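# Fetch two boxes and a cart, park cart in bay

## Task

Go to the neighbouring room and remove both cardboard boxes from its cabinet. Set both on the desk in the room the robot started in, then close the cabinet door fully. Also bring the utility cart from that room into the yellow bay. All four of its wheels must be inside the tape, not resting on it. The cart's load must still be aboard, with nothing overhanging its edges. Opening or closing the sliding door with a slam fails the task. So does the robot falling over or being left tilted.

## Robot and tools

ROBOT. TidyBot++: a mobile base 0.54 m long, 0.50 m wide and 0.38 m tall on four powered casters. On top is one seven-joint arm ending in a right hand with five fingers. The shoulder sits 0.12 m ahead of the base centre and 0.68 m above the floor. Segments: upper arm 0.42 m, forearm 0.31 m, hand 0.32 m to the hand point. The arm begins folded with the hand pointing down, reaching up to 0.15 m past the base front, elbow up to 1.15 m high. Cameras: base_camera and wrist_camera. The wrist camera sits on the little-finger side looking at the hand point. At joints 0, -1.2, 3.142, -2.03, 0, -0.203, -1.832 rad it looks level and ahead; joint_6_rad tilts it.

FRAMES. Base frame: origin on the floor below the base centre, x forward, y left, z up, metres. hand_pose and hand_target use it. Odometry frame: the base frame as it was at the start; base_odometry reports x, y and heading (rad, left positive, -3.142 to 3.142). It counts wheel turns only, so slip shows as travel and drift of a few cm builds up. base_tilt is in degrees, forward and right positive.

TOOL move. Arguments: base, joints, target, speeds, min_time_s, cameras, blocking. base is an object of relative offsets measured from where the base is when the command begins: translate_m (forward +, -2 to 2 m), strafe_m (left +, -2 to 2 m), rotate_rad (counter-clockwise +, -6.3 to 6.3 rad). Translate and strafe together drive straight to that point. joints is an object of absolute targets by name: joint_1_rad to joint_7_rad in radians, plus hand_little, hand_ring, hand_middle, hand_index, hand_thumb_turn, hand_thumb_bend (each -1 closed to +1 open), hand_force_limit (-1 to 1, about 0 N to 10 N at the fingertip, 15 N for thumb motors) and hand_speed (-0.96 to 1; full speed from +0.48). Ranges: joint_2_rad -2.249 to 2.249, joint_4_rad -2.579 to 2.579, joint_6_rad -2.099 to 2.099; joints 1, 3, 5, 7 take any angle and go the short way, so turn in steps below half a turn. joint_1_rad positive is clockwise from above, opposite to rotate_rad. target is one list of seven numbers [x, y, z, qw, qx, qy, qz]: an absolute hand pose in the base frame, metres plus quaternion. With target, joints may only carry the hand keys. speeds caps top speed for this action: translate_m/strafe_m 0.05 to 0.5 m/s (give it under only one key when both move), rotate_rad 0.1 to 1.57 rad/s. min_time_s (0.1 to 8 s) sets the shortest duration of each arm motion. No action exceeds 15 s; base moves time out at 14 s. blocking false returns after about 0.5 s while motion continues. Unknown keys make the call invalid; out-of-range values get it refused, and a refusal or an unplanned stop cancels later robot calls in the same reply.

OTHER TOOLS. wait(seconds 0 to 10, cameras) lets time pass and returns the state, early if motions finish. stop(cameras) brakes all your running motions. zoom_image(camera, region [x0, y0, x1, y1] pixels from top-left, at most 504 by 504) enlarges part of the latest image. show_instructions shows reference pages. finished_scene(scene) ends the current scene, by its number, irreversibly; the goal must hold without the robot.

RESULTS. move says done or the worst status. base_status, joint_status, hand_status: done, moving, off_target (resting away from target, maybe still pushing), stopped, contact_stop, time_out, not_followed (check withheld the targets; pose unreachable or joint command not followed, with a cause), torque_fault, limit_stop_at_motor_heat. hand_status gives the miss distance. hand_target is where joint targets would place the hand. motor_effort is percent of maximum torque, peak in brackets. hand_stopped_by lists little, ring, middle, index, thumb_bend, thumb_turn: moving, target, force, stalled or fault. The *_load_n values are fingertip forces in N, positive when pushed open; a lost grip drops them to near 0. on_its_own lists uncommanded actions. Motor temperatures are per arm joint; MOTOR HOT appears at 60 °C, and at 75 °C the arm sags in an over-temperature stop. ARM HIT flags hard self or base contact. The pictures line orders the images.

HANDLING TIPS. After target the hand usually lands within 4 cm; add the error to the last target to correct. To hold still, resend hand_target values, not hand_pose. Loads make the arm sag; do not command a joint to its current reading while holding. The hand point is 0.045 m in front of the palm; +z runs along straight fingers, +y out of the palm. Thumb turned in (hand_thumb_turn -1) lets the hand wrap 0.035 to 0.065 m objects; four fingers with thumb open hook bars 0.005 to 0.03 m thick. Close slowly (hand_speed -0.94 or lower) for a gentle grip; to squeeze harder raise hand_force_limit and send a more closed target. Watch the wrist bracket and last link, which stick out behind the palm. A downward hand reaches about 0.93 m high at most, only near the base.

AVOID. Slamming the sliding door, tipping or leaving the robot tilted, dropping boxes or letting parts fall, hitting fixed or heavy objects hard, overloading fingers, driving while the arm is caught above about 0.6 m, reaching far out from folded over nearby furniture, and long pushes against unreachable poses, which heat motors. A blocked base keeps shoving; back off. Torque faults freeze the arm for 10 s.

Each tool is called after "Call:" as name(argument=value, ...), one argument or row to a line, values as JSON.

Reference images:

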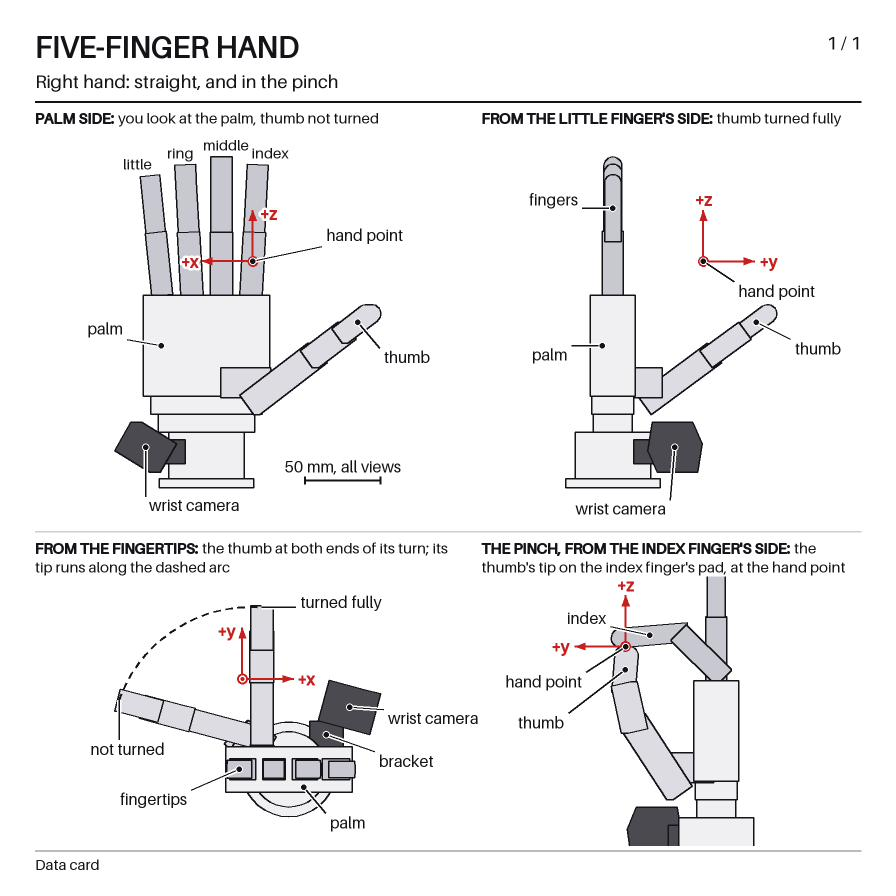

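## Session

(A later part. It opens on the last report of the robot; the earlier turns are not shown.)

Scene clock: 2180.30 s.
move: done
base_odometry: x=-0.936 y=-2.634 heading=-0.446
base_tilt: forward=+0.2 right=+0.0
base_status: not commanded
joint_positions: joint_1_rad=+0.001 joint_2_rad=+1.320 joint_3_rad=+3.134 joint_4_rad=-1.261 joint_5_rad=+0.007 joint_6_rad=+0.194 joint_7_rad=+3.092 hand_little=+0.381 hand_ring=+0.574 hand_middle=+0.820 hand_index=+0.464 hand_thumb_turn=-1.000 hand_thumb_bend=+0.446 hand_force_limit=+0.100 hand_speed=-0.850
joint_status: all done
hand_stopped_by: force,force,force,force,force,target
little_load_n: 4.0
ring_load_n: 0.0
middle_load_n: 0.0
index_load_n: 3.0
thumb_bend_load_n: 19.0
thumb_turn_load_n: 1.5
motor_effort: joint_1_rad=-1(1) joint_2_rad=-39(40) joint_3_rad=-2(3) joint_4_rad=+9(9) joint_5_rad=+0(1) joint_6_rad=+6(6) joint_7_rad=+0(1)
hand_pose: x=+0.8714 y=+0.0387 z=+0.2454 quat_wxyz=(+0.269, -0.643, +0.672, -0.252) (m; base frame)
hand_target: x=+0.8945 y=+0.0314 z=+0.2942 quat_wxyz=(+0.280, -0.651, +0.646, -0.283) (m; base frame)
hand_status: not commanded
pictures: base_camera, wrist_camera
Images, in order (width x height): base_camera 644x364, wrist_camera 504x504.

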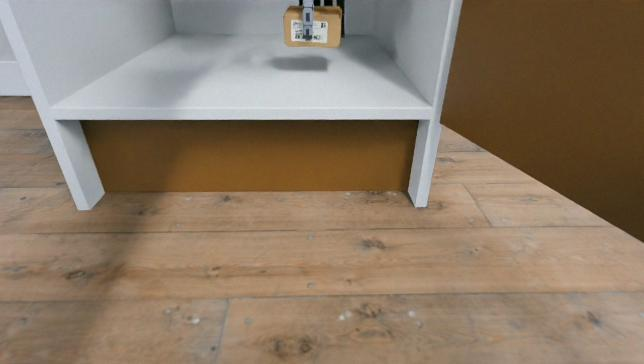

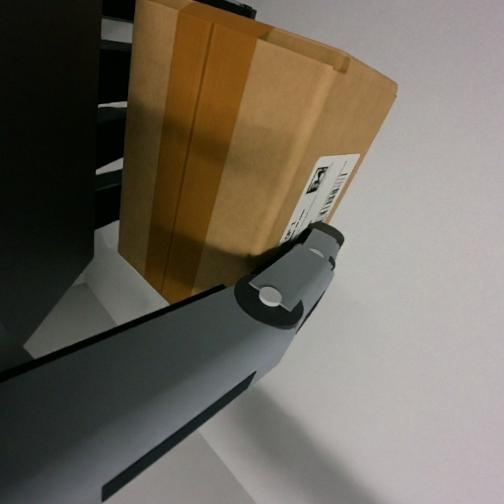

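Call:
move(
  base={"translate_m":-0.4},
  speeds={"translate_m":0.2},
)

Call:
move(
  joints={"joint_1_rad":0,"joint_2_rad":0.6,"joint_3_rad":3.142,"joint_4_rad":-2.2,"joint_5_rad":0,"joint_6_rad":-0.2,"joint_7_rad":2.8},
  min_time_s=3,
)

Call:
move(
  joints={"joint_2_rad":-0.13,"joint_4_rad":-2.307,"joint_6_rad":-0.965,"joint_7_rad":2.36},
  min_time_s=3,
  base={"strafe_m":1.14},
  speeds={"strafe_m":0.3},
)

Call:
move(
  base={"translate_m":-0.72},
  speeds={"translate_m":0.3},
  cameras=["wrist_camera","base_camera"],
)

Scene clock: 2201.90 s.
move: done
base_odometry: x=-1.297 y=-2.462 heading=-0.446
base_tilt: forward=+0.2 right=+0.0
base_status: done
joint_positions: joint_1_rad=+0.001 joint_2_rad=+1.319 joint_3_rad=+3.134 joint_4_rad=-1.264 joint_5_rad=+0.007 joint_6_rad=+0.194 joint_7_rad=+3.092 hand_little=+0.381 hand_ring=+0.574 hand_middle=+0.820 hand_index=+0.464 hand_thumb_turn=-1.000 hand_thumb_bend=+0.446 hand_force_limit=+0.100 hand_speed=-0.850
joint_status: not commanded
hand_stopped_by: force,force,force,force,force,target
little_load_n: 4.0
ring_load_n: -0.5
middle_load_n: 0.0
index_load_n: 3.0
thumb_bend_load_n: 19.0
thumb_turn_load_n: 1.5
motor_effort: joint_1_rad=+0(2) joint_2_rad=-38(40) joint_3_rad=-2(3) joint_4_rad=+9(10) joint_5_rad=+0(1) joint_6_rad=+5(6) joint_7_rad=+0(1)
hand_pose: x=+0.8703 y=+0.0390 z=+0.2451 quat_wxyz=(+0.268, -0.643, +0.672, -0.251) (m; base frame)
hand_target: x=+0.8945 y=+0.0314 z=+0.2942 quat_wxyz=(+0.280, -0.651, +0.646, -0.283) (m; base frame)
hand_status: not commanded
pictures: none

Scene clock: 2205.20 s.
move: done
base_odometry: x=-1.297 y=-2.462 heading=-0.446
base_tilt: forward=+0.2 right=+0.0
base_status: not commanded
joint_positions: joint_1_rad=+0.001 joint_2_rad=+0.655 joint_3_rad=+3.134 joint_4_rad=-2.186 joint_5_rad=+0.007 joint_6_rad=-0.134 joint_7_rad=+2.871 hand_little=+0.381 hand_ring=+0.574 hand_middle=+0.820 hand_index=+0.464 hand_thumb_turn=-1.000 hand_thumb_bend=+0.446 hand_force_limit=+0.100 hand_speed=-0.850
joint_status: all done
hand_stopped_by: force,force,force,force,force,target
little_load_n: 4.5
ring_load_n: 0.0
middle_load_n: 0.0
index_load_n: 3.0
thumb_bend_load_n: 19.0
thumb_turn_load_n: 1.5
motor_effort: joint_1_rad=+0(2) joint_2_rad=-23(41) joint_3_rad=-2(3) joint_4_rad=+3(10) joint_5_rad=+0(2) joint_6_rad=+1(6) joint_7_rad=+0(1)
hand_pose: x=+0.4721 y=+0.0496 z=+0.3897 quat_wxyz=(+0.067, -0.608, +0.790, -0.049) (m; base frame)
hand_target: x=+0.4614 y=+0.0504 z=+0.4075 quat_wxyz=(+0.058, -0.575, +0.815, -0.041) (m; base frame)
hand_status: not commanded
pictures: none

Scene clock: 2209.93 s.
move: done
base_odometry: x=-0.806 y=-1.433 heading=-0.446
base_tilt: forward=+0.2 right=+0.0
base_status: done
joint_positions: joint_1_rad=+0.001 joint_2_rad=-0.097 joint_3_rad=+3.134 joint_4_rad=-2.288 joint_5_rad=+0.007 joint_6_rad=-0.898 joint_7_rad=+2.430 hand_little=+0.381 hand_ring=+0.574 hand_middle=+0.820 hand_index=+0.464 hand_thumb_turn=-1.000 hand_thumb_bend=+0.446 hand_force_limit=+0.100 hand_speed=-0.850
joint_status: all done
hand_stopped_by: force,force,force,force,force,target
little_load_n: 4.5
ring_load_n: 0.0
middle_load_n: -0.5
index_load_n: 3.0
thumb_bend_load_n: 18.5
thumb_turn_load_n: 1.5
motor_effort: joint_1_rad=+0(3) joint_2_rad=-8(25) joint_3_rad=-1(4) joint_4_rad=+9(11) joint_5_rad=+0(1) joint_6_rad=+0(2) joint_7_rad=+0(1)
hand_pose: x=+0.3246 y=+0.0632 z=+0.5945 quat_wxyz=(+0.022, -0.421, +0.907, -0.014) (m; base frame)
hand_target: x=+0.3017 y=+0.0656 z=+0.5979 quat_wxyz=(+0.000, -0.384, +0.923, +0.000) (m; base frame)
hand_status: not commanded
pictures: none

Scene clock: 2213.27 s.
move: done
base_odometry: x=-1.455 y=-1.123 heading=-0.446
base_tilt: forward=+0.2 right=+0.0
base_status: done
joint_positions: joint_1_rad=+0.001 joint_2_rad=-0.103 joint_3_rad=+3.134 joint_4_rad=-2.293 joint_5_rad=+0.007 joint_6_rad=-0.905 joint_7_rad=+2.430 hand_little=+0.381 hand_ring=+0.574 hand_middle=+0.820 hand_index=+0.464 hand_thumb_turn=-1.000 hand_thumb_bend=+0.446 hand_force_limit=+0.100 hand_speed=-0.850
joint_status: not commanded
hand_stopped_by: force,force,force,force,force,target
little_load_n: 4.0
ring_load_n: 0.0
middle_load_n: 0.0
index_load_n: 3.0
thumb_bend_load_n: 19.0
thumb_turn_load_n: 1.5
motor_effort: joint_1_rad=+0(1) joint_2_rad=-8(11) joint_3_rad=-2(2) joint_4_rad=+10(11) joint_5_rad=+0(0) joint_6_rad=+0(1) joint_7_rad=+0(0)
hand_pose: x=+0.3206 y=+0.0632 z=+0.5946 quat_wxyz=(+0.020, -0.421, +0.907, -0.013) (m; base frame)
hand_target: x=+0.3017 y=+0.0656 z=+0.5979 quat_wxyz=(+0.000, -0.384, +0.923, +0.000) (m; base frame)
hand_status: not commanded
pictures: base_camera, wrist_camera
Images, in order (width x height): base_camera 644x364, wrist_camera 504x504.

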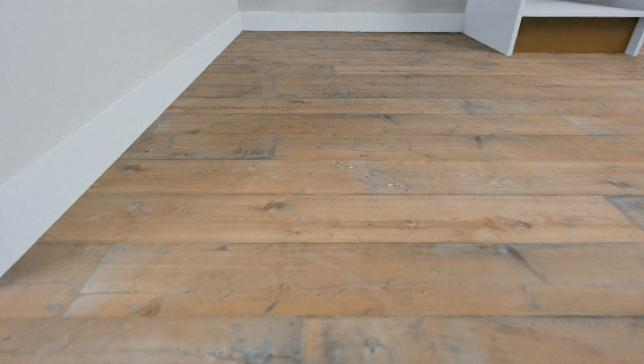

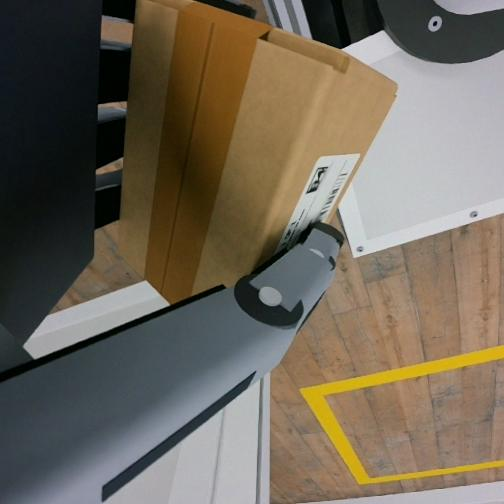

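Call:
move(
  base={"rotate_rad":1.571},
  speeds={"rotate_rad":0.6},
  cameras=["base_camera"],
)

Scene clock: 2225.57 s.
move: done
base_odometry: x=-1.455 y=-1.123 heading=+1.125
base_tilt: forward=+0.2 right=+0.0
base_status: done
joint_positions: joint_1_rad=+0.001 joint_2_rad=-0.103 joint_3_rad=+3.134 joint_4_rad=-2.293 joint_5_rad=+0.007 joint_6_rad=-0.905 joint_7_rad=+2.430 hand_little=+0.381 hand_ring=+0.574 hand_middle=+0.820 hand_index=+0.464 hand_thumb_turn=-1.000 hand_thumb_bend=+0.446 hand_force_limit=+0.100 hand_speed=-0.850
joint_status: not commanded
hand_stopped_by: force,force,force,force,force,target
little_load_n: 4.0
ring_load_n: 0.0
middle_load_n: 0.0
index_load_n: 3.0
thumb_bend_load_n: 19.0
thumb_turn_load_n: 1.5
motor_effort: joint_1_rad=+0(1) joint_2_rad=-8(9) joint_3_rad=-2(2) joint_4_rad=+10(11) joint_5_rad=+0(1) joint_6_rad=+0(0) joint_7_rad=+0(0)
hand_pose: x=+0.3206 y=+0.0632 z=+0.5946 quat_wxyz=(+0.020, -0.421, +0.907, -0.013) (m; base frame)
hand_target: x=+0.3017 y=+0.0656 z=+0.5979 quat_wxyz=(+0.000, -0.384, +0.923, +0.000) (m; base frame)
hand_status: not commanded
pictures: base_camera
Images, in order (width x height): base_camera 644x364.

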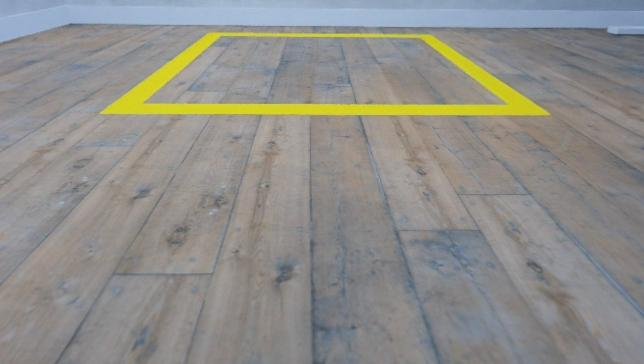

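Call:
move(
  base={"translate_m":1.5,"strafe_m":0.013},
  speeds={"translate_m":0.35},
)

Call:
move(
  base={"rotate_rad":-1.571},
  speeds={"rotate_rad":0.6},
)

Call:
move(
  joints={"joint_1_rad":0,"joint_2_rad":0.06,"joint_3_rad":3.142,"joint_4_rad":-0.92,"joint_5_rad":0,"joint_6_rad":-1.50,"joint_7_rad":3.12},
  base={"translate_m":0.70,"strafe_m":0.1},
  speeds={"translate_m":0.3},
  min_time_s=3,
  cameras=["base_camera", "wrist_camera"],
)

Scene clock: 2243.73 s.
move: done
base_odometry: x=-0.820 y=+0.236 heading=+1.126
base_tilt: forward=+0.2 right=+0.0
base_status: done
joint_positions: joint_1_rad=+0.001 joint_2_rad=-0.105 joint_3_rad=+3.134 joint_4_rad=-2.294 joint_5_rad=+0.007 joint_6_rad=-0.906 joint_7_rad=+2.430 hand_little=+0.381 hand_ring=+0.574 hand_middle=+0.820 hand_index=+0.464 hand_thumb_turn=-1.000 hand_thumb_bend=+0.446 hand_force_limit=+0.100 hand_speed=-0.850
joint_status: not commanded
hand_stopped_by: force,force,force,force,force,target
little_load_n: 4.5
ring_load_n: 0.0
middle_load_n: 0.0
index_load_n: 3.0
thumb_bend_load_n: 19.0
thumb_turn_load_n: 1.5
motor_effort: joint_1_rad=+0(1) joint_2_rad=-8(10) joint_3_rad=-2(2) joint_4_rad=+10(11) joint_5_rad=+0(0) joint_6_rad=+0(1) joint_7_rad=+0(0)
hand_pose: x=+0.3199 y=+0.0632 z=+0.5948 quat_wxyz=(+0.020, -0.421, +0.907, -0.013) (m; base frame)
hand_target: x=+0.3017 y=+0.0656 z=+0.5979 quat_wxyz=(+0.000, -0.384, +0.923, +0.000) (m; base frame)
hand_status: not commanded
pictures: none

Scene clock: 2247.03 s.
move: done
base_odometry: x=-0.820 y=+0.236 heading=-0.445
base_tilt: forward=+0.2 right=+0.0
base_status: done
joint_positions: joint_1_rad=+0.001 joint_2_rad=-0.105 joint_3_rad=+3.134 joint_4_rad=-2.294 joint_5_rad=+0.007 joint_6_rad=-0.906 joint_7_rad=+2.430 hand_little=+0.381 hand_ring=+0.574 hand_middle=+0.820 hand_index=+0.464 hand_thumb_turn=-1.000 hand_thumb_bend=+0.446 hand_force_limit=+0.100 hand_speed=-0.850
joint_status: not commanded
hand_stopped_by: force,force,force,force,force,target
little_load_n: 4.5
ring_load_n: 0.0
middle_load_n: 0.0
index_load_n: 3.0
thumb_bend_load_n: 18.5
thumb_turn_load_n: 1.5
motor_effort: joint_1_rad=+0(1) joint_2_rad=-8(9) joint_3_rad=-2(2) joint_4_rad=+9(11) joint_5_rad=+0(1) joint_6_rad=+0(0) joint_7_rad=+0(0)
hand_pose: x=+0.3199 y=+0.0632 z=+0.5948 quat_wxyz=(+0.020, -0.421, +0.907, -0.013) (m; base frame)
hand_target: x=+0.3017 y=+0.0656 z=+0.5979 quat_wxyz=(+0.000, -0.384, +0.923, +0.000) (m; base frame)
hand_status: not commanded
pictures: none

Scene clock: 2250.37 s.
move: done
base_odometry: x=-0.145 y=+0.025 heading=-0.446
base_tilt: forward=+0.2 right=+0.0
base_status: done
joint_positions: joint_1_rad=+0.001 joint_2_rad=+0.038 joint_3_rad=+3.134 joint_4_rad=-0.951 joint_5_rad=+0.007 joint_6_rad=-1.433 joint_7_rad=+3.049 hand_little=+0.381 hand_ring=+0.574 hand_middle=+0.820 hand_index=+0.464 hand_thumb_turn=-1.000 hand_thumb_bend=+0.446 hand_force_limit=+0.100 hand_speed=-0.850
joint_status: all done
hand_stopped_by: force,force,force,force,force,target
little_load_n: 4.0
ring_load_n: 0.0
middle_load_n: 0.0
index_load_n: 3.0
thumb_bend_load_n: 19.0
thumb_turn_load_n: 1.5
motor_effort: joint_1_rad=+0(1) joint_2_rad=-15(19) joint_3_rad=-1(3) joint_4_rad=+13(15) joint_5_rad=+0(1) joint_6_rad=+5(5) joint_7_rad=+0(1)
hand_pose: x=+0.5667 y=+0.0379 z=+0.9951 quat_wxyz=(+0.259, -0.632, +0.690, -0.239) (m; base frame)
hand_target: x=+0.5563 y=+0.0333 z=+0.9862 quat_wxyz=(+0.232, -0.661, +0.676, -0.227) (m; base frame)
hand_status: not commanded
pictures: base_camera, wrist_camera
Images, in order (width x height): base_camera 644x364, wrist_camera 504x504.

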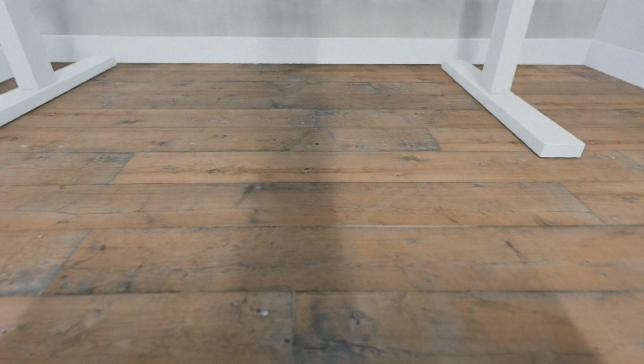

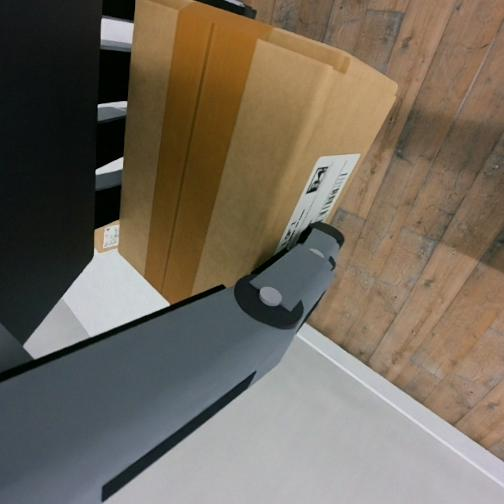

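Call:
move(
  base={"translate_m":0.40},
  speeds={"translate_m":0.2},
)

Call:
move(
  joints={"joint_2_rad":-0.01,"joint_4_rad":-1.42,"joint_6_rad":-0.93},
  min_time_s=3,
  cameras=["wrist_camera"],
)

Scene clock: 2264.93 s.
move: done
base_odometry: x=+0.216 y=-0.147 heading=-0.446
base_tilt: forward=+0.2 right=+0.0
base_status: done
joint_positions: joint_1_rad=+0.001 joint_2_rad=+0.047 joint_3_rad=+3.134 joint_4_rad=-0.949 joint_5_rad=+0.007 joint_6_rad=-1.437 joint_7_rad=+3.050 hand_little=+0.381 hand_ring=+0.574 hand_middle=+0.820 hand_index=+0.464 hand_thumb_turn=-1.000 hand_thumb_bend=+0.446 hand_force_limit=+0.100 hand_speed=-0.850
joint_status: not commanded
hand_stopped_by: force,force,force,force,force,target
little_load_n: 4.0
ring_load_n: 0.0
middle_load_n: 0.0
index_load_n: 3.0
thumb_bend_load_n: 19.0
thumb_turn_load_n: 1.5
motor_effort: joint_1_rad=+0(1) joint_2_rad=-16(19) joint_3_rad=-1(2) joint_4_rad=+13(14) joint_5_rad=+0(0) joint_6_rad=+5(6) joint_7_rad=+0(1)
hand_pose: x=+0.5686 y=+0.0378 z=+0.9913 quat_wxyz=(+0.255, -0.634, +0.691, -0.236) (m; base frame)
hand_target: x=+0.5563 y=+0.0333 z=+0.9862 quat_wxyz=(+0.232, -0.661, +0.676, -0.227) (m; base frame)
hand_status: not commanded
pictures: none

Scene clock: 2268.53 s.
move: done
base_odometry: x=+0.216 y=-0.147 heading=-0.446
base_tilt: forward=+0.2 right=+0.0
base_status: not commanded
joint_positions: joint_1_rad=+0.001 joint_2_rad=+0.042 joint_3_rad=+3.134 joint_4_rad=-1.403 joint_5_rad=+0.007 joint_6_rad=-1.011 joint_7_rad=+3.050 hand_little=+0.381 hand_ring=+0.574 hand_middle=+0.820 hand_index=+0.464 hand_thumb_turn=-1.000 hand_thumb_bend=+0.446 hand_force_limit=+0.100 hand_speed=-0.850
joint_status: all done
hand_stopped_by: force,force,force,force,force,target
little_load_n: 4.0
ring_load_n: 0.0
middle_load_n: 0.0
index_load_n: 3.0
thumb_bend_load_n: 19.0
thumb_turn_load_n: 1.5
motor_effort: joint_1_rad=+0(1) joint_2_rad=-18(18) joint_3_rad=-1(2) joint_4_rad=+15(16) joint_5_rad=+0(0) joint_6_rad=+5(6) joint_7_rad=+0(1)
hand_pose: x=+0.6081 y=+0.0383 z=+0.8560 quat_wxyz=(+0.247, -0.638, +0.693, -0.228) (m; base frame)
hand_target: x=+0.6151 y=+0.0333 z=+0.8861 quat_wxyz=(+0.279, -0.644, +0.658, -0.273) (m; base frame)
hand_status: not commanded
pictures: wrist_camera
Images, in order (width x height): wrist_camera 504x504.

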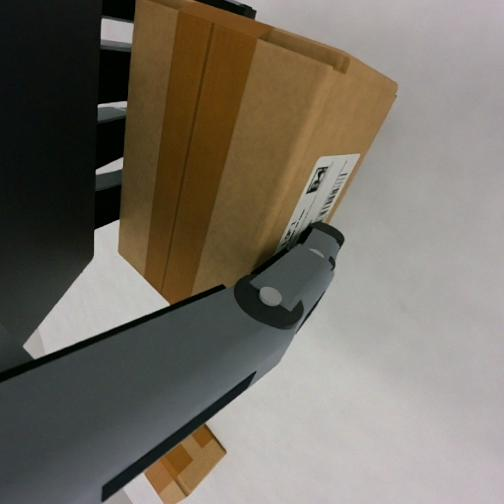

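Call:
move(
  joints={"joint_4_rad":-1.455,"joint_6_rad":-0.895},
  min_time_s=1,
)

Call:
move(
  joints={"joint_4_rad":-1.485,"joint_6_rad":-0.865},
  min_time_s=1,
)

Scene clock: 2274.40 s.
move: done
base_odometry: x=+0.216 y=-0.147 heading=-0.446
base_tilt: forward=+0.2 right=+0.0
base_status: not commanded
joint_positions: joint_1_rad=+0.001 joint_2_rad=+0.042 joint_3_rad=+3.134 joint_4_rad=-1.435 joint_5_rad=+0.007 joint_6_rad=-0.976 joint_7_rad=+3.050 hand_little=+0.381 hand_ring=+0.574 hand_middle=+0.820 hand_index=+0.464 hand_thumb_turn=-1.000 hand_thumb_bend=+0.446 hand_force_limit=+0.100 hand_speed=-0.850
joint_status: all done
hand_stopped_by: force,force,force,force,force,target
little_load_n: 4.0
ring_load_n: 0.0
middle_load_n: 0.0
index_load_n: 3.0
thumb_bend_load_n: 19.0
thumb_turn_load_n: 1.5
motor_effort: joint_1_rad=+0(1) joint_2_rad=-17(18) joint_3_rad=-2(2) joint_4_rad=+15(16) joint_5_rad=+0(0) joint_6_rad=+5(6) joint_7_rad=+0(1)
hand_pose: x=+0.6099 y=+0.0384 z=+0.8464 quat_wxyz=(+0.248, -0.637, +0.693, -0.229) (m; base frame)
hand_target: x=+0.6167 y=+0.0333 z=+0.8752 quat_wxyz=(+0.279, -0.644, +0.658, -0.273) (m; base frame)
hand_status: not commanded
pictures: none

Scene clock: 2275.67 s.
move: done
base_odometry: x=+0.216 y=-0.147 heading=-0.446
base_tilt: forward=+0.2 right=+0.0
base_status: not commanded
joint_positions: joint_1_rad=+0.001 joint_2_rad=+0.033 joint_3_rad=+3.134 joint_4_rad=-1.461 joint_5_rad=+0.007 joint_6_rad=-0.945 joint_7_rad=+3.050 hand_little=+0.381 hand_ring=+0.574 hand_middle=+0.820 hand_index=+0.464 hand_thumb_turn=-1.000 hand_thumb_bend=+0.446 hand_force_limit=+0.100 hand_speed=-0.850
joint_status: all done
hand_stopped_by: force,force,force,force,force,target
little_load_n: 4.0
ring_load_n: -0.5
middle_load_n: 0.0
index_load_n: 3.0
thumb_bend_load_n: 19.0
thumb_turn_load_n: 1.5
motor_effort: joint_1_rad=+0(1) joint_2_rad=-16(18) joint_3_rad=-2(2) joint_4_rad=+15(17) joint_5_rad=+0(0) joint_6_rad=+5(6) joint_7_rad=+0(1)
hand_pose: x=+0.6107 y=+0.0384 z=+0.8434 quat_wxyz=(+0.253, -0.636, +0.691, -0.234) (m; base frame)
hand_target: x=+0.6177 y=+0.0333 z=+0.8658 quat_wxyz=(+0.279, -0.644, +0.658, -0.273) (m; base frame)
hand_status: not commanded
pictures: none

Call:
move(
  joints={"joint_4_rad":-1.505,"joint_6_rad":-0.855},
  min_time_s=1,
)

Call:
move(
  joints={"hand_speed":-0.7,"hand_thumb_bend":1,"hand_index":1,"hand_middle":1,"hand_ring":1,"hand_little":1},
  cameras=["wrist_camera"],
)

Call:
move(
  joints={"joint_4_rad":-1.18,"joint_6_rad":-1.18},
  min_time_s=2,
  cameras=["wrist_camera"],
)

Scene clock: 2284.03 s.
move: done
base_odometry: x=+0.216 y=-0.147 heading=-0.446
base_tilt: forward=+0.2 right=+0.0
base_status: not commanded
joint_positions: joint_1_rad=+0.001 joint_2_rad=+0.026 joint_3_rad=+3.134 joint_4_rad=-1.475 joint_5_rad=+0.007 joint_6_rad=-0.929 joint_7_rad=+3.051 hand_little=+0.381 hand_ring=+0.574 hand_middle=+0.820 hand_index=+0.464 hand_thumb_turn=-1.000 hand_thumb_bend=+0.446 hand_force_limit=+0.100 hand_speed=-0.850
joint_status: all done
hand_stopped_by: force,force,force,force,force,target
little_load_n: 4.0
ring_load_n: -0.5
middle_load_n: 0.0
index_load_n: 3.0
thumb_bend_load_n: 19.0
thumb_turn_load_n: 1.5
motor_effort: joint_1_rad=-1(1) joint_2_rad=-15(17) joint_3_rad=-2(2) joint_4_rad=+13(15) joint_5_rad=+0(0) joint_6_rad=+4(6) joint_7_rad=-1(1)
hand_pose: x=+0.6103 y=+0.0384 z=+0.8428 quat_wxyz=(+0.256, -0.635, +0.690, -0.237) (m; base frame)
hand_target: x=+0.6156 y=+0.0333 z=+0.8577 quat_wxyz=(+0.276, -0.645, +0.660, -0.270) (m; base frame)
hand_status: not commanded
pictures: none

Scene clock: 2285.83 s.
move: done
base_odometry: x=+0.216 y=-0.147 heading=-0.446
base_tilt: forward=+0.2 right=+0.0
base_status: not commanded
joint_positions: joint_1_rad=+0.001 joint_2_rad=+0.026 joint_3_rad=+3.134 joint_4_rad=-1.481 joint_5_rad=+0.007 joint_6_rad=-0.928 joint_7_rad=+3.051 hand_little=+1.000 hand_ring=+1.000 hand_middle=+1.000 hand_index=+1.000 hand_thumb_turn=-1.000 hand_thumb_bend=+1.000 hand_force_limit=+0.100 hand_speed=-0.700
joint_status: all done
hand_stopped_by: target,target,target,target,target,target
little_load_n: 0.0
ring_load_n: 0.0
middle_load_n: 0.0
index_load_n: 0.0
thumb_bend_load_n: 0.0
thumb_turn_load_n: 0.0
motor_effort: joint_1_rad=+0(1) joint_2_rad=-16(17) joint_3_rad=-1(2) joint_4_rad=+14(15) joint_5_rad=+0(0) joint_6_rad=+5(5) joint_7_rad=+0(0)
hand_pose: x=+0.6091 y=+0.0384 z=+0.8403 quat_wxyz=(+0.254, -0.635, +0.690, -0.235) (m; base frame)
hand_target: x=+0.6156 y=+0.0333 z=+0.8577 quat_wxyz=(+0.276, -0.645, +0.660, -0.270) (m; base frame)
hand_status: not commanded
pictures: wrist_camera
Images, in order (width x height): wrist_camera 504x504.

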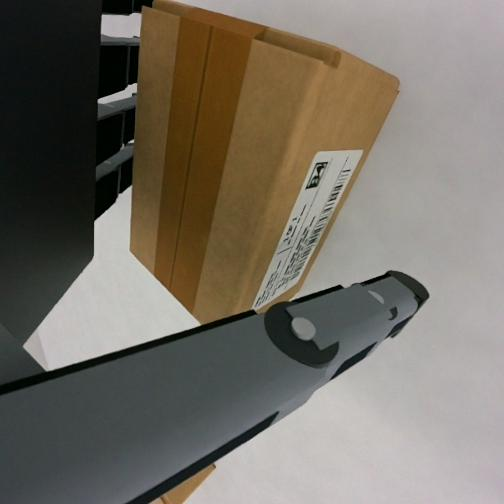

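Scene clock: 2288.13 s.
move: done
base_odometry: x=+0.216 y=-0.147 heading=-0.446
base_tilt: forward=+0.2 right=+0.0
base_status: not commanded
joint_positions: joint_1_rad=+0.001 joint_2_rad=+0.026 joint_3_rad=+3.134 joint_4_rad=-1.204 joint_5_rad=+0.007 joint_6_rad=-1.109 joint_7_rad=+3.051 hand_little=+1.000 hand_ring=+1.000 hand_middle=+1.000 hand_index=+1.000 hand_thumb_turn=-1.000 hand_thumb_bend=+1.000 hand_force_limit=+0.100 hand_speed=-0.700
joint_status: all done
hand_stopped_by: target,target,target,target,target,target
little_load_n: 0.0
ring_load_n: 0.0
middle_load_n: 0.0
index_load_n: 0.0
thumb_bend_load_n: 0.0
thumb_turn_load_n: 0.0
motor_effort: joint_1_rad=+0(1) joint_2_rad=-16(17) joint_3_rad=-1(2) joint_4_rad=+14(16) joint_5_rad=+0(1) joint_6_rad=+5(7) joint_7_rad=+0(0)
hand_pose: x=+0.6180 y=+0.0383 z=+0.9423 quat_wxyz=(+0.287, -0.623, +0.678, -0.265) (m; base frame)
hand_target: x=+0.5916 y=+0.0333 z=+0.9565 quat_wxyz=(+0.276, -0.645, +0.660, -0.270) (m; base frame)
hand_status: not commanded
pictures: wrist_camera
Images, in order (width x height): wrist_camera 504x504.

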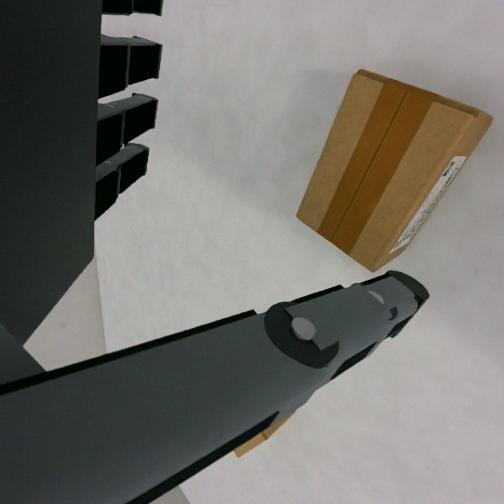

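Call:
move(
  base={"translate_m":-0.45},
  speeds={"translate_m":0.35},
  cameras=["wrist_camera"],
)

Call:
move(
  joints={"joint_1_rad":0,"joint_2_rad":-0.13,"joint_3_rad":3.142,"joint_4_rad":-2.307,"joint_5_rad":0,"joint_6_rad":-0.965,"joint_7_rad":1.6,"hand_thumb_turn":1,"hand_speed":0},
  base={"translate_m":-0.64},
  speeds={"translate_m":0.4},
)

Call:
move(
  base={"rotate_rad":-1.571},
  speeds={"rotate_rad":0.8},
  cameras=["base_camera"],
)

Scene clock: 2340.30 s.
move: done
base_odometry: x=-0.190 y=+0.047 heading=-0.446
base_tilt: forward=+0.2 right=+0.0
base_status: done
joint_positions: joint_1_rad=+0.001 joint_2_rad=+0.012 joint_3_rad=+3.134 joint_4_rad=-1.203 joint_5_rad=+0.007 joint_6_rad=-1.114 joint_7_rad=+3.051 hand_little=+1.000 hand_ring=+1.000 hand_middle=+1.000 hand_index=+1.000 hand_thumb_turn=-1.000 hand_thumb_bend=+1.000 hand_force_limit=+0.100 hand_speed=-0.700
joint_status: not commanded
hand_stopped_by: target,target,target,target,target,target
little_load_n: 0.0
ring_load_n: -0.5
middle_load_n: 0.0
index_load_n: 0.0
thumb_bend_load_n: 0.0
thumb_turn_load_n: 0.0
motor_effort: joint_1_rad=-1(2) joint_2_rad=-16(20) joint_3_rad=-2(3) joint_4_rad=+14(15) joint_5_rad=+0(1) joint_6_rad=+5(6) joint_7_rad=+0(0)
hand_pose: x=+0.6131 y=+0.0382 z=+0.9485 quat_wxyz=(+0.290, -0.622, +0.677, -0.268) (m; base frame)
hand_target: x=+0.5916 y=+0.0333 z=+0.9565 quat_wxyz=(+0.276, -0.645, +0.660, -0.270) (m; base frame)
hand_status: not commanded
pictures: wrist_camera
Images, in order (width x height): wrist_camera 504x504.

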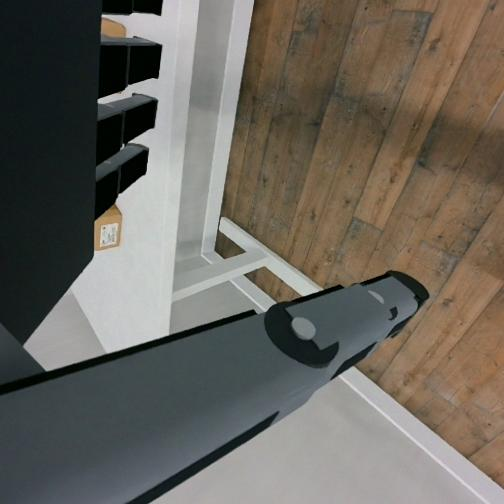

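Scene clock: 2343.10 s.
move: done
base_odometry: x=-0.768 y=+0.322 heading=-0.445
base_tilt: forward=+0.2 right=+0.0
base_status: done
joint_positions: joint_1_rad=+0.001 joint_2_rad=-0.104 joint_3_rad=+3.134 joint_4_rad=-2.290 joint_5_rad=+0.007 joint_6_rad=-1.030 joint_7_rad=+1.672 hand_little=+1.000 hand_ring=+1.000 hand_middle=+1.000 hand_index=+1.000 hand_thumb_turn=+1.000 hand_thumb_bend=+1.000 hand_force_limit=+0.100 hand_speed=+0.000
joint_status: all done
hand_stopped_by: target,target,target,target,target,target
little_load_n: 0.0
ring_load_n: 0.5
middle_load_n: 0.0
index_load_n: 0.0
thumb_bend_load_n: 0.0
thumb_turn_load_n: 0.0
motor_effort: joint_1_rad=+0(1) joint_2_rad=-8(19) joint_3_rad=-1(3) joint_4_rad=+9(15) joint_5_rad=+0(1) joint_6_rad=-1(5) joint_7_rad=+0(1)
hand_pose: x=+0.3317 y=+0.0636 z=+0.5954 quat_wxyz=(-0.038, -0.055, +0.998, -0.002) (m; base frame)
hand_target: x=+0.3518 y=+0.0623 z=+0.5978 quat_wxyz=(+0.000, -0.014, +1.000, +0.000) (m; base frame)
hand_status: not commanded
pictures: none

Scene clock: 2345.87 s.
move: done
base_odometry: x=-0.768 y=+0.322 heading=-2.016
base_tilt: forward=+0.2 right=+0.0
base_status: done
joint_positions: joint_1_rad=+0.001 joint_2_rad=-0.104 joint_3_rad=+3.134 joint_4_rad=-2.290 joint_5_rad=+0.007 joint_6_rad=-1.030 joint_7_rad=+1.670 hand_little=+1.000 hand_ring=+1.000 hand_middle=+1.000 hand_index=+1.000 hand_thumb_turn=+1.000 hand_thumb_bend=+1.000 hand_force_limit=+0.100 hand_speed=+0.000
joint_status: not commanded
hand_stopped_by: target,target,target,target,target,target
little_load_n: 0.0
ring_load_n: 0.0
middle_load_n: 0.0
index_load_n: 0.0
thumb_bend_load_n: 0.0
thumb_turn_load_n: 0.0
motor_effort: joint_1_rad=+0(1) joint_2_rad=-7(9) joint_3_rad=-2(2) joint_4_rad=+9(9) joint_5_rad=+0(1) joint_6_rad=-1(1) joint_7_rad=+0(1)
hand_pose: x=+0.3321 y=+0.0636 z=+0.5954 quat_wxyz=(-0.037, -0.054, +0.998, -0.002) (m; base frame)
hand_target: x=+0.3518 y=+0.0623 z=+0.5978 quat_wxyz=(+0.000, -0.014, +1.000, +0.000) (m; base frame)
hand_status: not commanded
pictures: base_camera
Images, in order (width x height): base_camera 644x364.

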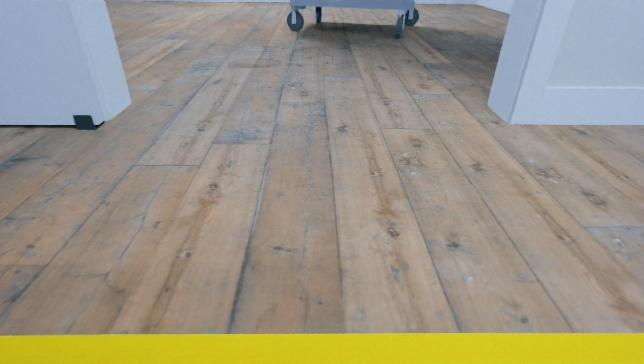

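Call:
move(
  base={"translate_m":1.54,"strafe_m":0.005},
  speeds={"translate_m":0.4},
)

Call:
move(
  base={"rotate_rad":1.571},
  speeds={"rotate_rad":0.8},
  cameras=["base_camera"],
)

Call:
move(
  base={"strafe_m":-0.06,"translate_m":0.72},
  speeds={"translate_m":0.35},
)

Call:
move(
  base={"strafe_m":-1.72},
  speeds={"strafe_m":0.4},
  cameras=["base_camera"],
)

Scene clock: 2372.97 s.
move: done
base_odometry: x=-1.427 y=-1.070 heading=-2.017
base_tilt: forward=+0.2 right=+0.0
base_status: done
joint_positions: joint_1_rad=+0.001 joint_2_rad=-0.107 joint_3_rad=+3.134 joint_4_rad=-2.291 joint_5_rad=+0.007 joint_6_rad=-1.026 joint_7_rad=+1.670 hand_little=+1.000 hand_ring=+1.000 hand_middle=+1.000 hand_index=+1.000 hand_thumb_turn=+1.000 hand_thumb_bend=+1.000 hand_force_limit=+0.100 hand_speed=+0.000
joint_status: not commanded
hand_stopped_by: target,target,target,target,target,target
little_load_n: 0.0
ring_load_n: 0.0
middle_load_n: 0.0
index_load_n: 0.0
thumb_bend_load_n: 0.0
thumb_turn_load_n: 0.0
motor_effort: joint_1_rad=+0(1) joint_2_rad=-7(9) joint_3_rad=-2(2) joint_4_rad=+8(11) joint_5_rad=+0(1) joint_6_rad=-1(1) joint_7_rad=+0(1)
hand_pose: x=+0.3331 y=+0.0636 z=+0.5957 quat_wxyz=(-0.034, -0.054, +0.998, -0.002) (m; base frame)
hand_target: x=+0.3518 y=+0.0623 z=+0.5978 quat_wxyz=(+0.000, -0.014, +1.000, +0.000) (m; base frame)
hand_status: not commanded
pictures: none

Scene clock: 2375.73 s.
move: done
base_odometry: x=-1.427 y=-1.070 heading=-0.446
base_tilt: forward=+0.2 right=+0.0
base_status: done
joint_positions: joint_1_rad=+0.001 joint_2_rad=-0.107 joint_3_rad=+3.134 joint_4_rad=-2.291 joint_5_rad=+0.007 joint_6_rad=-1.026 joint_7_rad=+1.670 hand_little=+1.000 hand_ring=+1.000 hand_middle=+1.000 hand_index=+1.000 hand_thumb_turn=+1.000 hand_thumb_bend=+1.000 hand_force_limit=+0.100 hand_speed=+0.000
joint_status: not commanded
hand_stopped_by: target,target,target,target,target,target
little_load_n: 0.0
ring_load_n: 0.0
middle_load_n: 0.0
index_load_n: 0.0
thumb_bend_load_n: 0.0
thumb_turn_load_n: 0.0
motor_effort: joint_1_rad=+0(1) joint_2_rad=-7(9) joint_3_rad=-2(2) joint_4_rad=+9(10) joint_5_rad=+0(1) joint_6_rad=+0(1) joint_7_rad=+0(0)
hand_pose: x=+0.3332 y=+0.0636 z=+0.5957 quat_wxyz=(-0.034, -0.054, +0.998, -0.002) (m; base frame)
hand_target: x=+0.3518 y=+0.0623 z=+0.5978 quat_wxyz=(+0.000, -0.014, +1.000, +0.000) (m; base frame)
hand_status: not commanded
pictures: base_camera
Images, in order (width x height): base_camera 644x364.

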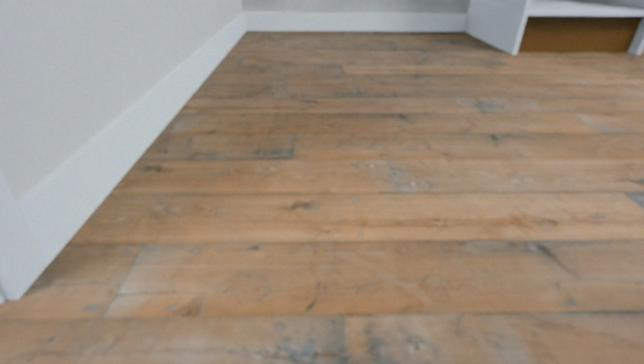

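Scene clock: 2378.80 s.
move: done
base_odometry: x=-0.803 y=-1.435 heading=-0.445
base_tilt: forward=+0.2 right=+0.0
base_status: done
joint_positions: joint_1_rad=+0.001 joint_2_rad=-0.109 joint_3_rad=+3.134 joint_4_rad=-2.292 joint_5_rad=+0.007 joint_6_rad=-1.024 joint_7_rad=+1.670 hand_little=+1.000 hand_ring=+1.000 hand_middle=+1.000 hand_index=+1.000 hand_thumb_turn=+1.000 hand_thumb_bend=+1.000 hand_force_limit=+0.100 hand_speed=+0.000
joint_status: not commanded
hand_stopped_by: target,target,target,target,target,target
little_load_n: 0.0
ring_load_n: 0.0
middle_load_n: 0.0
index_load_n: 0.0
thumb_bend_load_n: 0.0
thumb_turn_load_n: 0.0
motor_effort: joint_1_rad=+0(1) joint_2_rad=-8(10) joint_3_rad=-1(2) joint_4_rad=+9(10) joint_5_rad=+0(1) joint_6_rad=+0(1) joint_7_rad=+0(0)
hand_pose: x=+0.3335 y=+0.0636 z=+0.5960 quat_wxyz=(-0.033, -0.054, +0.998, -0.002) (m; base frame)
hand_target: x=+0.3518 y=+0.0623 z=+0.5978 quat_wxyz=(+0.000, -0.014, +1.000, +0.000) (m; base frame)
hand_status: not commanded
pictures: none

Scene clock: 2384.20 s.
move: done
base_odometry: x=-1.544 y=-2.987 heading=-0.445
base_tilt: forward=+0.2 right=+0.0
base_status: done
joint_positions: joint_1_rad=+0.001 joint_2_rad=-0.109 joint_3_rad=+3.134 joint_4_rad=-2.292 joint_5_rad=+0.007 joint_6_rad=-1.024 joint_7_rad=+1.670 hand_little=+1.000 hand_ring=+1.000 hand_middle=+1.000 hand_index=+1.000 hand_thumb_turn=+1.000 hand_thumb_bend=+1.000 hand_force_limit=+0.100 hand_speed=+0.000
joint_status: not commanded
hand_stopped_by: target,target,target,target,target,target
little_load_n: 0.0
ring_load_n: 0.0
middle_load_n: 0.0
index_load_n: 0.0
thumb_bend_load_n: 0.0
thumb_turn_load_n: 0.0
motor_effort: joint_1_rad=+0(1) joint_2_rad=-8(9) joint_3_rad=-1(2) joint_4_rad=+9(10) joint_5_rad=+0(1) joint_6_rad=+0(1) joint_7_rad=+0(1)
hand_pose: x=+0.3335 y=+0.0636 z=+0.5960 quat_wxyz=(-0.033, -0.054, +0.998, -0.002) (m; base frame)
hand_target: x=+0.3518 y=+0.0623 z=+0.5978 quat_wxyz=(+0.000, -0.014, +1.000, +0.000) (m; base frame)
hand_status: not commanded
pictures: base_camera
Images, in order (width x height): base_camera 644x364.

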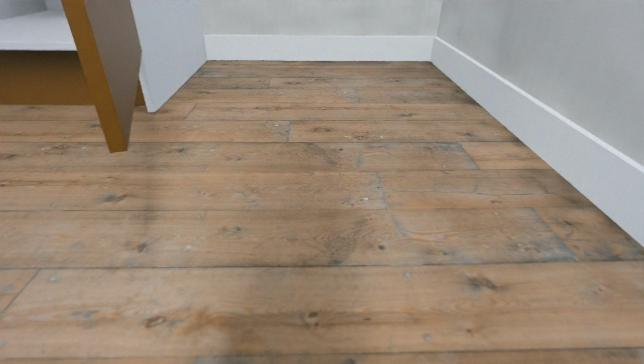

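Call:
move(
  base={"rotate_rad":0.034},
  joints={"joint_1_rad":0,"joint_2_rad":0.62,"joint_3_rad":3.142,"joint_4_rad":-2.13,"joint_5_rad":0,"joint_6_rad":0.47,"joint_7_rad":-1.6,"hand_index":-1,"hand_middle":-1,"hand_ring":-1,"hand_little":-1},
  min_time_s=3,
  cameras=["base_camera","wrist_camera"],
)

Scene clock: 2430.93 s.
move: done
base_odometry: x=-1.544 y=-2.987 heading=-0.411
base_tilt: forward=+0.2 right=+0.0
base_status: done
joint_positions: joint_1_rad=+0.001 joint_2_rad=+0.584 joint_3_rad=+3.134 joint_4_rad=-2.151 joint_5_rad=+0.007 joint_6_rad=+0.392 joint_7_rad=+4.611 hand_little=-1.000 hand_ring=-1.000 hand_middle=-1.000 hand_index=-1.000 hand_thumb_turn=+1.000 hand_thumb_bend=+1.000 hand_force_limit=+0.100 hand_speed=+0.000
joint_status: all done
hand_stopped_by: target,target,target,target,target,target
little_load_n: 0.0
ring_load_n: 0.0
middle_load_n: 0.0
index_load_n: 0.0
thumb_bend_load_n: 0.0
thumb_turn_load_n: 0.0
motor_effort: joint_1_rad=+0(1) joint_2_rad=-23(26) joint_3_rad=-2(3) joint_4_rad=+7(11) joint_5_rad=+0(2) joint_6_rad=+5(5) joint_7_rad=+0(1)
hand_pose: x=+0.6806 y=-0.0513 z=+0.4926 quat_wxyz=(+0.022, -0.921, +0.042, -0.388) (m; base frame)
hand_target: x=+0.7066 y=-0.0581 z=+0.4992 quat_wxyz=(+0.006, -0.909, +0.013, -0.418) (m; base frame)
hand_status: not commanded
pictures: base_camera, wrist_camera
Images, in order (width x height): base_camera 644x364, wrist_camera 504x504.

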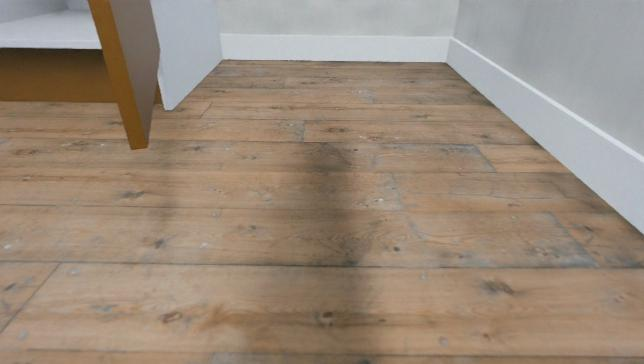

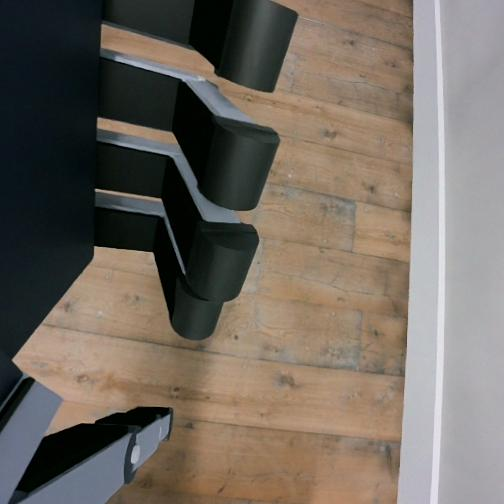

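Call:
move(
  base={"strafe_m":0.30},
  speeds={"strafe_m":0.15},
  cameras=["base_camera"],
)

Call:
move(
  base={"strafe_m":0.25},
  speeds={"strafe_m":0.15},
  cameras=["base_camera","wrist_camera"],
)

Scene clock: 2440.20 s.
move: done
base_odometry: x=-1.424 y=-2.712 heading=-0.411
base_tilt: forward=+0.2 right=+0.0
base_status: done
joint_positions: joint_1_rad=+0.002 joint_2_rad=+0.585 joint_3_rad=+3.139 joint_4_rad=-2.146 joint_5_rad=+0.007 joint_6_rad=+0.397 joint_7_rad=+4.613 hand_little=-1.000 hand_ring=-1.000 hand_middle=-1.000 hand_index=-1.000 hand_thumb_turn=+1.000 hand_thumb_bend=+1.000 hand_force_limit=+0.100 hand_speed=+0.000
joint_status: not commanded
hand_stopped_by: target,target,target,target,target,target
little_load_n: 0.0
ring_load_n: 0.0
middle_load_n: 0.0
index_load_n: 0.0
thumb_bend_load_n: 0.0
thumb_turn_load_n: 0.0
motor_effort: joint_1_rad=+0(7) joint_2_rad=-24(26) joint_3_rad=-2(7) joint_4_rad=+7(13) joint_5_rad=+0(2) joint_6_rad=+5(8) joint_7_rad=+0(0)
hand_pose: x=+0.6849 y=-0.0545 z=+0.4956 quat_wxyz=(+0.020, -0.918, +0.042, -0.393) (m; base frame)
hand_target: x=+0.7066 y=-0.0581 z=+0.4992 quat_wxyz=(+0.006, -0.909, +0.013, -0.418) (m; base frame)
hand_status: not commanded
pictures: base_camera
Images, in order (width x height): base_camera 644x364.

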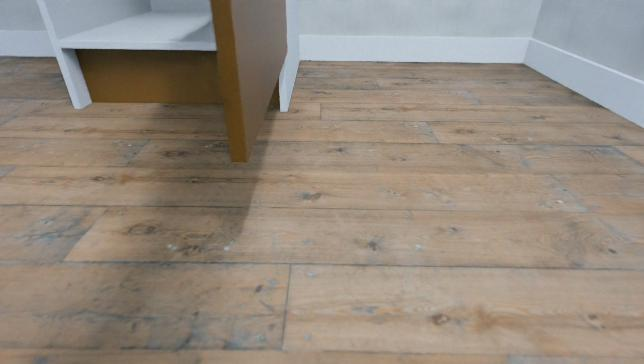

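Scene clock: 2442.53 s.
move: done
base_odometry: x=-1.324 y=-2.483 heading=-0.410
base_tilt: forward=+0.2 right=+0.0
base_status: done
joint_positions: joint_1_rad=+0.001 joint_2_rad=+0.585 joint_3_rad=+3.141 joint_4_rad=-2.146 joint_5_rad=+0.007 joint_6_rad=+0.397 joint_7_rad=+4.614 hand_little=-1.000 hand_ring=-1.000 hand_middle=-1.000 hand_index=-1.000 hand_thumb_turn=+1.000 hand_thumb_bend=+1.000 hand_force_limit=+0.100 hand_speed=+0.000
joint_status: not commanded
hand_stopped_by: target,target,target,target,target,target
little_load_n: 0.0
ring_load_n: 0.0
middle_load_n: 0.0
index_load_n: 0.0
thumb_bend_load_n: 0.0
thumb_turn_load_n: 0.0
motor_effort: joint_1_rad=+0(5) joint_2_rad=-25(25) joint_3_rad=-2(7) joint_4_rad=+7(7) joint_5_rad=+0(2) joint_6_rad=+5(5) joint_7_rad=+0(1)
hand_pose: x=+0.6849 y=-0.0554 z=+0.4957 quat_wxyz=(+0.019, -0.918, +0.042, -0.393) (m; base frame)
hand_target: x=+0.7066 y=-0.0581 z=+0.4992 quat_wxyz=(+0.006, -0.909, +0.013, -0.418) (m; base frame)
hand_status: not commanded
pictures: base_camera, wrist_camera
Images, in order (width x height): base_camera 644x364, wrist_camera 504x504.

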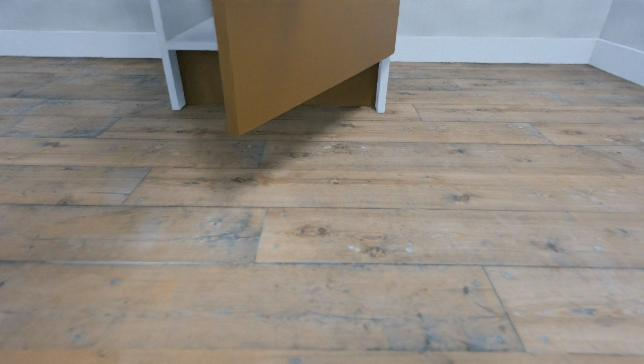

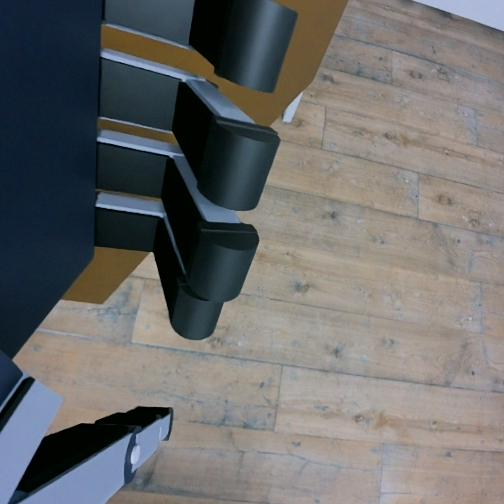

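Call:
move(
  base={"strafe_m":0.12},
  speeds={"strafe_m":0.12},
)

Call:
move(
  base={"translate_m":0.33},
  speeds={"translate_m":0.12},
  cameras=["base_camera","wrist_camera"],
)

Scene clock: 2462.43 s.
move: done
base_odometry: x=-1.276 y=-2.373 heading=-0.409
base_tilt: forward=+0.2 right=+0.0
base_status: done
joint_positions: joint_1_rad=-0.003 joint_2_rad=+0.585 joint_3_rad=+3.142 joint_4_rad=-2.146 joint_5_rad=+0.007 joint_6_rad=+0.397 joint_7_rad=+4.614 hand_little=-1.000 hand_ring=-1.000 hand_middle=-1.000 hand_index=-1.000 hand_thumb_turn=+1.000 hand_thumb_bend=+1.000 hand_force_limit=+0.100 hand_speed=+0.000
joint_status: not commanded
hand_stopped_by: target,target,target,target,target,target
little_load_n: 0.0
ring_load_n: 0.0
middle_load_n: 0.0
index_load_n: 0.0
thumb_bend_load_n: 0.0
thumb_turn_load_n: 0.0
motor_effort: joint_1_rad=-1(6) joint_2_rad=-25(25) joint_3_rad=-2(7) joint_4_rad=+7(9) joint_5_rad=+0(3) joint_6_rad=+5(6) joint_7_rad=+0(1)
hand_pose: x=+0.6851 y=-0.0532 z=+0.4957 quat_wxyz=(+0.020, -0.919, +0.040, -0.393) (m; base frame)
hand_target: x=+0.7066 y=-0.0581 z=+0.4992 quat_wxyz=(+0.006, -0.909, +0.013, -0.418) (m; base frame)
hand_status: not commanded
pictures: none

Scene clock: 2465.80 s.
move: done
base_odometry: x=-0.973 y=-2.504 heading=-0.408
base_tilt: forward=+0.2 right=+0.0
base_status: done
joint_positions: joint_1_rad=-0.002 joint_2_rad=+0.586 joint_3_rad=+3.142 joint_4_rad=-2.143 joint_5_rad=+0.007 joint_6_rad=+0.399 joint_7_rad=+4.614 hand_little=-1.000 hand_ring=-1.000 hand_middle=-1.000 hand_index=-1.000 hand_thumb_turn=+1.000 hand_thumb_bend=+1.000 hand_force_limit=+0.100 hand_speed=+0.000
joint_status: not commanded
hand_stopped_by: target,target,target,target,target,target
little_load_n: 0.0
ring_load_n: 0.0
middle_load_n: 0.0
index_load_n: 0.0
thumb_bend_load_n: 0.0
thumb_turn_load_n: 0.0
motor_effort: joint_1_rad=+0(4) joint_2_rad=-24(26) joint_3_rad=-2(5) joint_4_rad=+7(10) joint_5_rad=+0(1) joint_6_rad=+5(7) joint_7_rad=+0(0)
hand_pose: x=+0.6867 y=-0.0541 z=+0.4964 quat_wxyz=(+0.019, -0.918, +0.041, -0.394) (m; base frame)
hand_target: x=+0.7066 y=-0.0581 z=+0.4992 quat_wxyz=(+0.006, -0.909, +0.013, -0.418) (m; base frame)
hand_status: not commanded
pictures: base_camera, wrist_camera
Images, in order (width x height): base_camera 644x364, wrist_camera 504x504.

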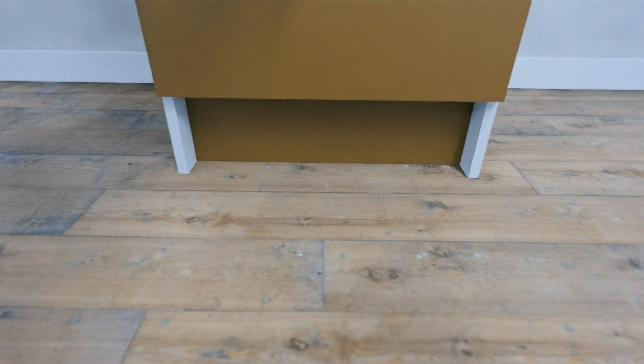

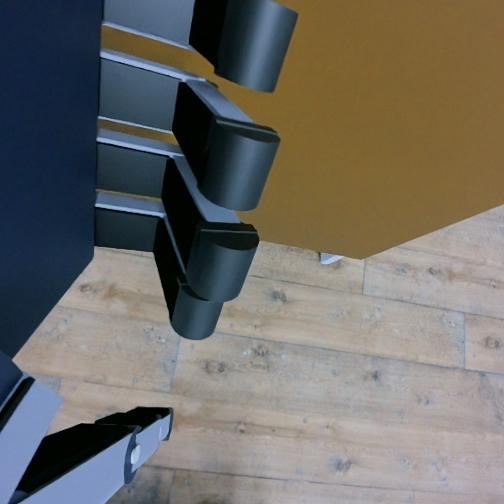

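Call:
zoom_image(
  camera="base_camera",
  region=[120, 0, 340, 190],
)

Call:
zoom_image(
  camera="base_camera",
  region=[340, 0, 560, 190],
)

Scaled by 2.291.

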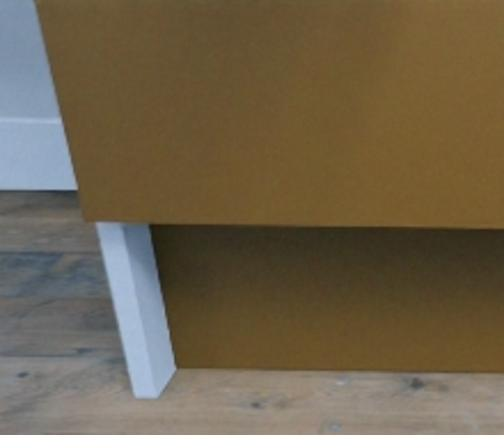

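Scaled by 2.291.

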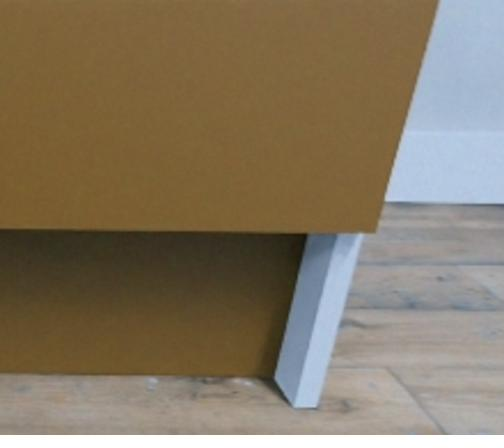

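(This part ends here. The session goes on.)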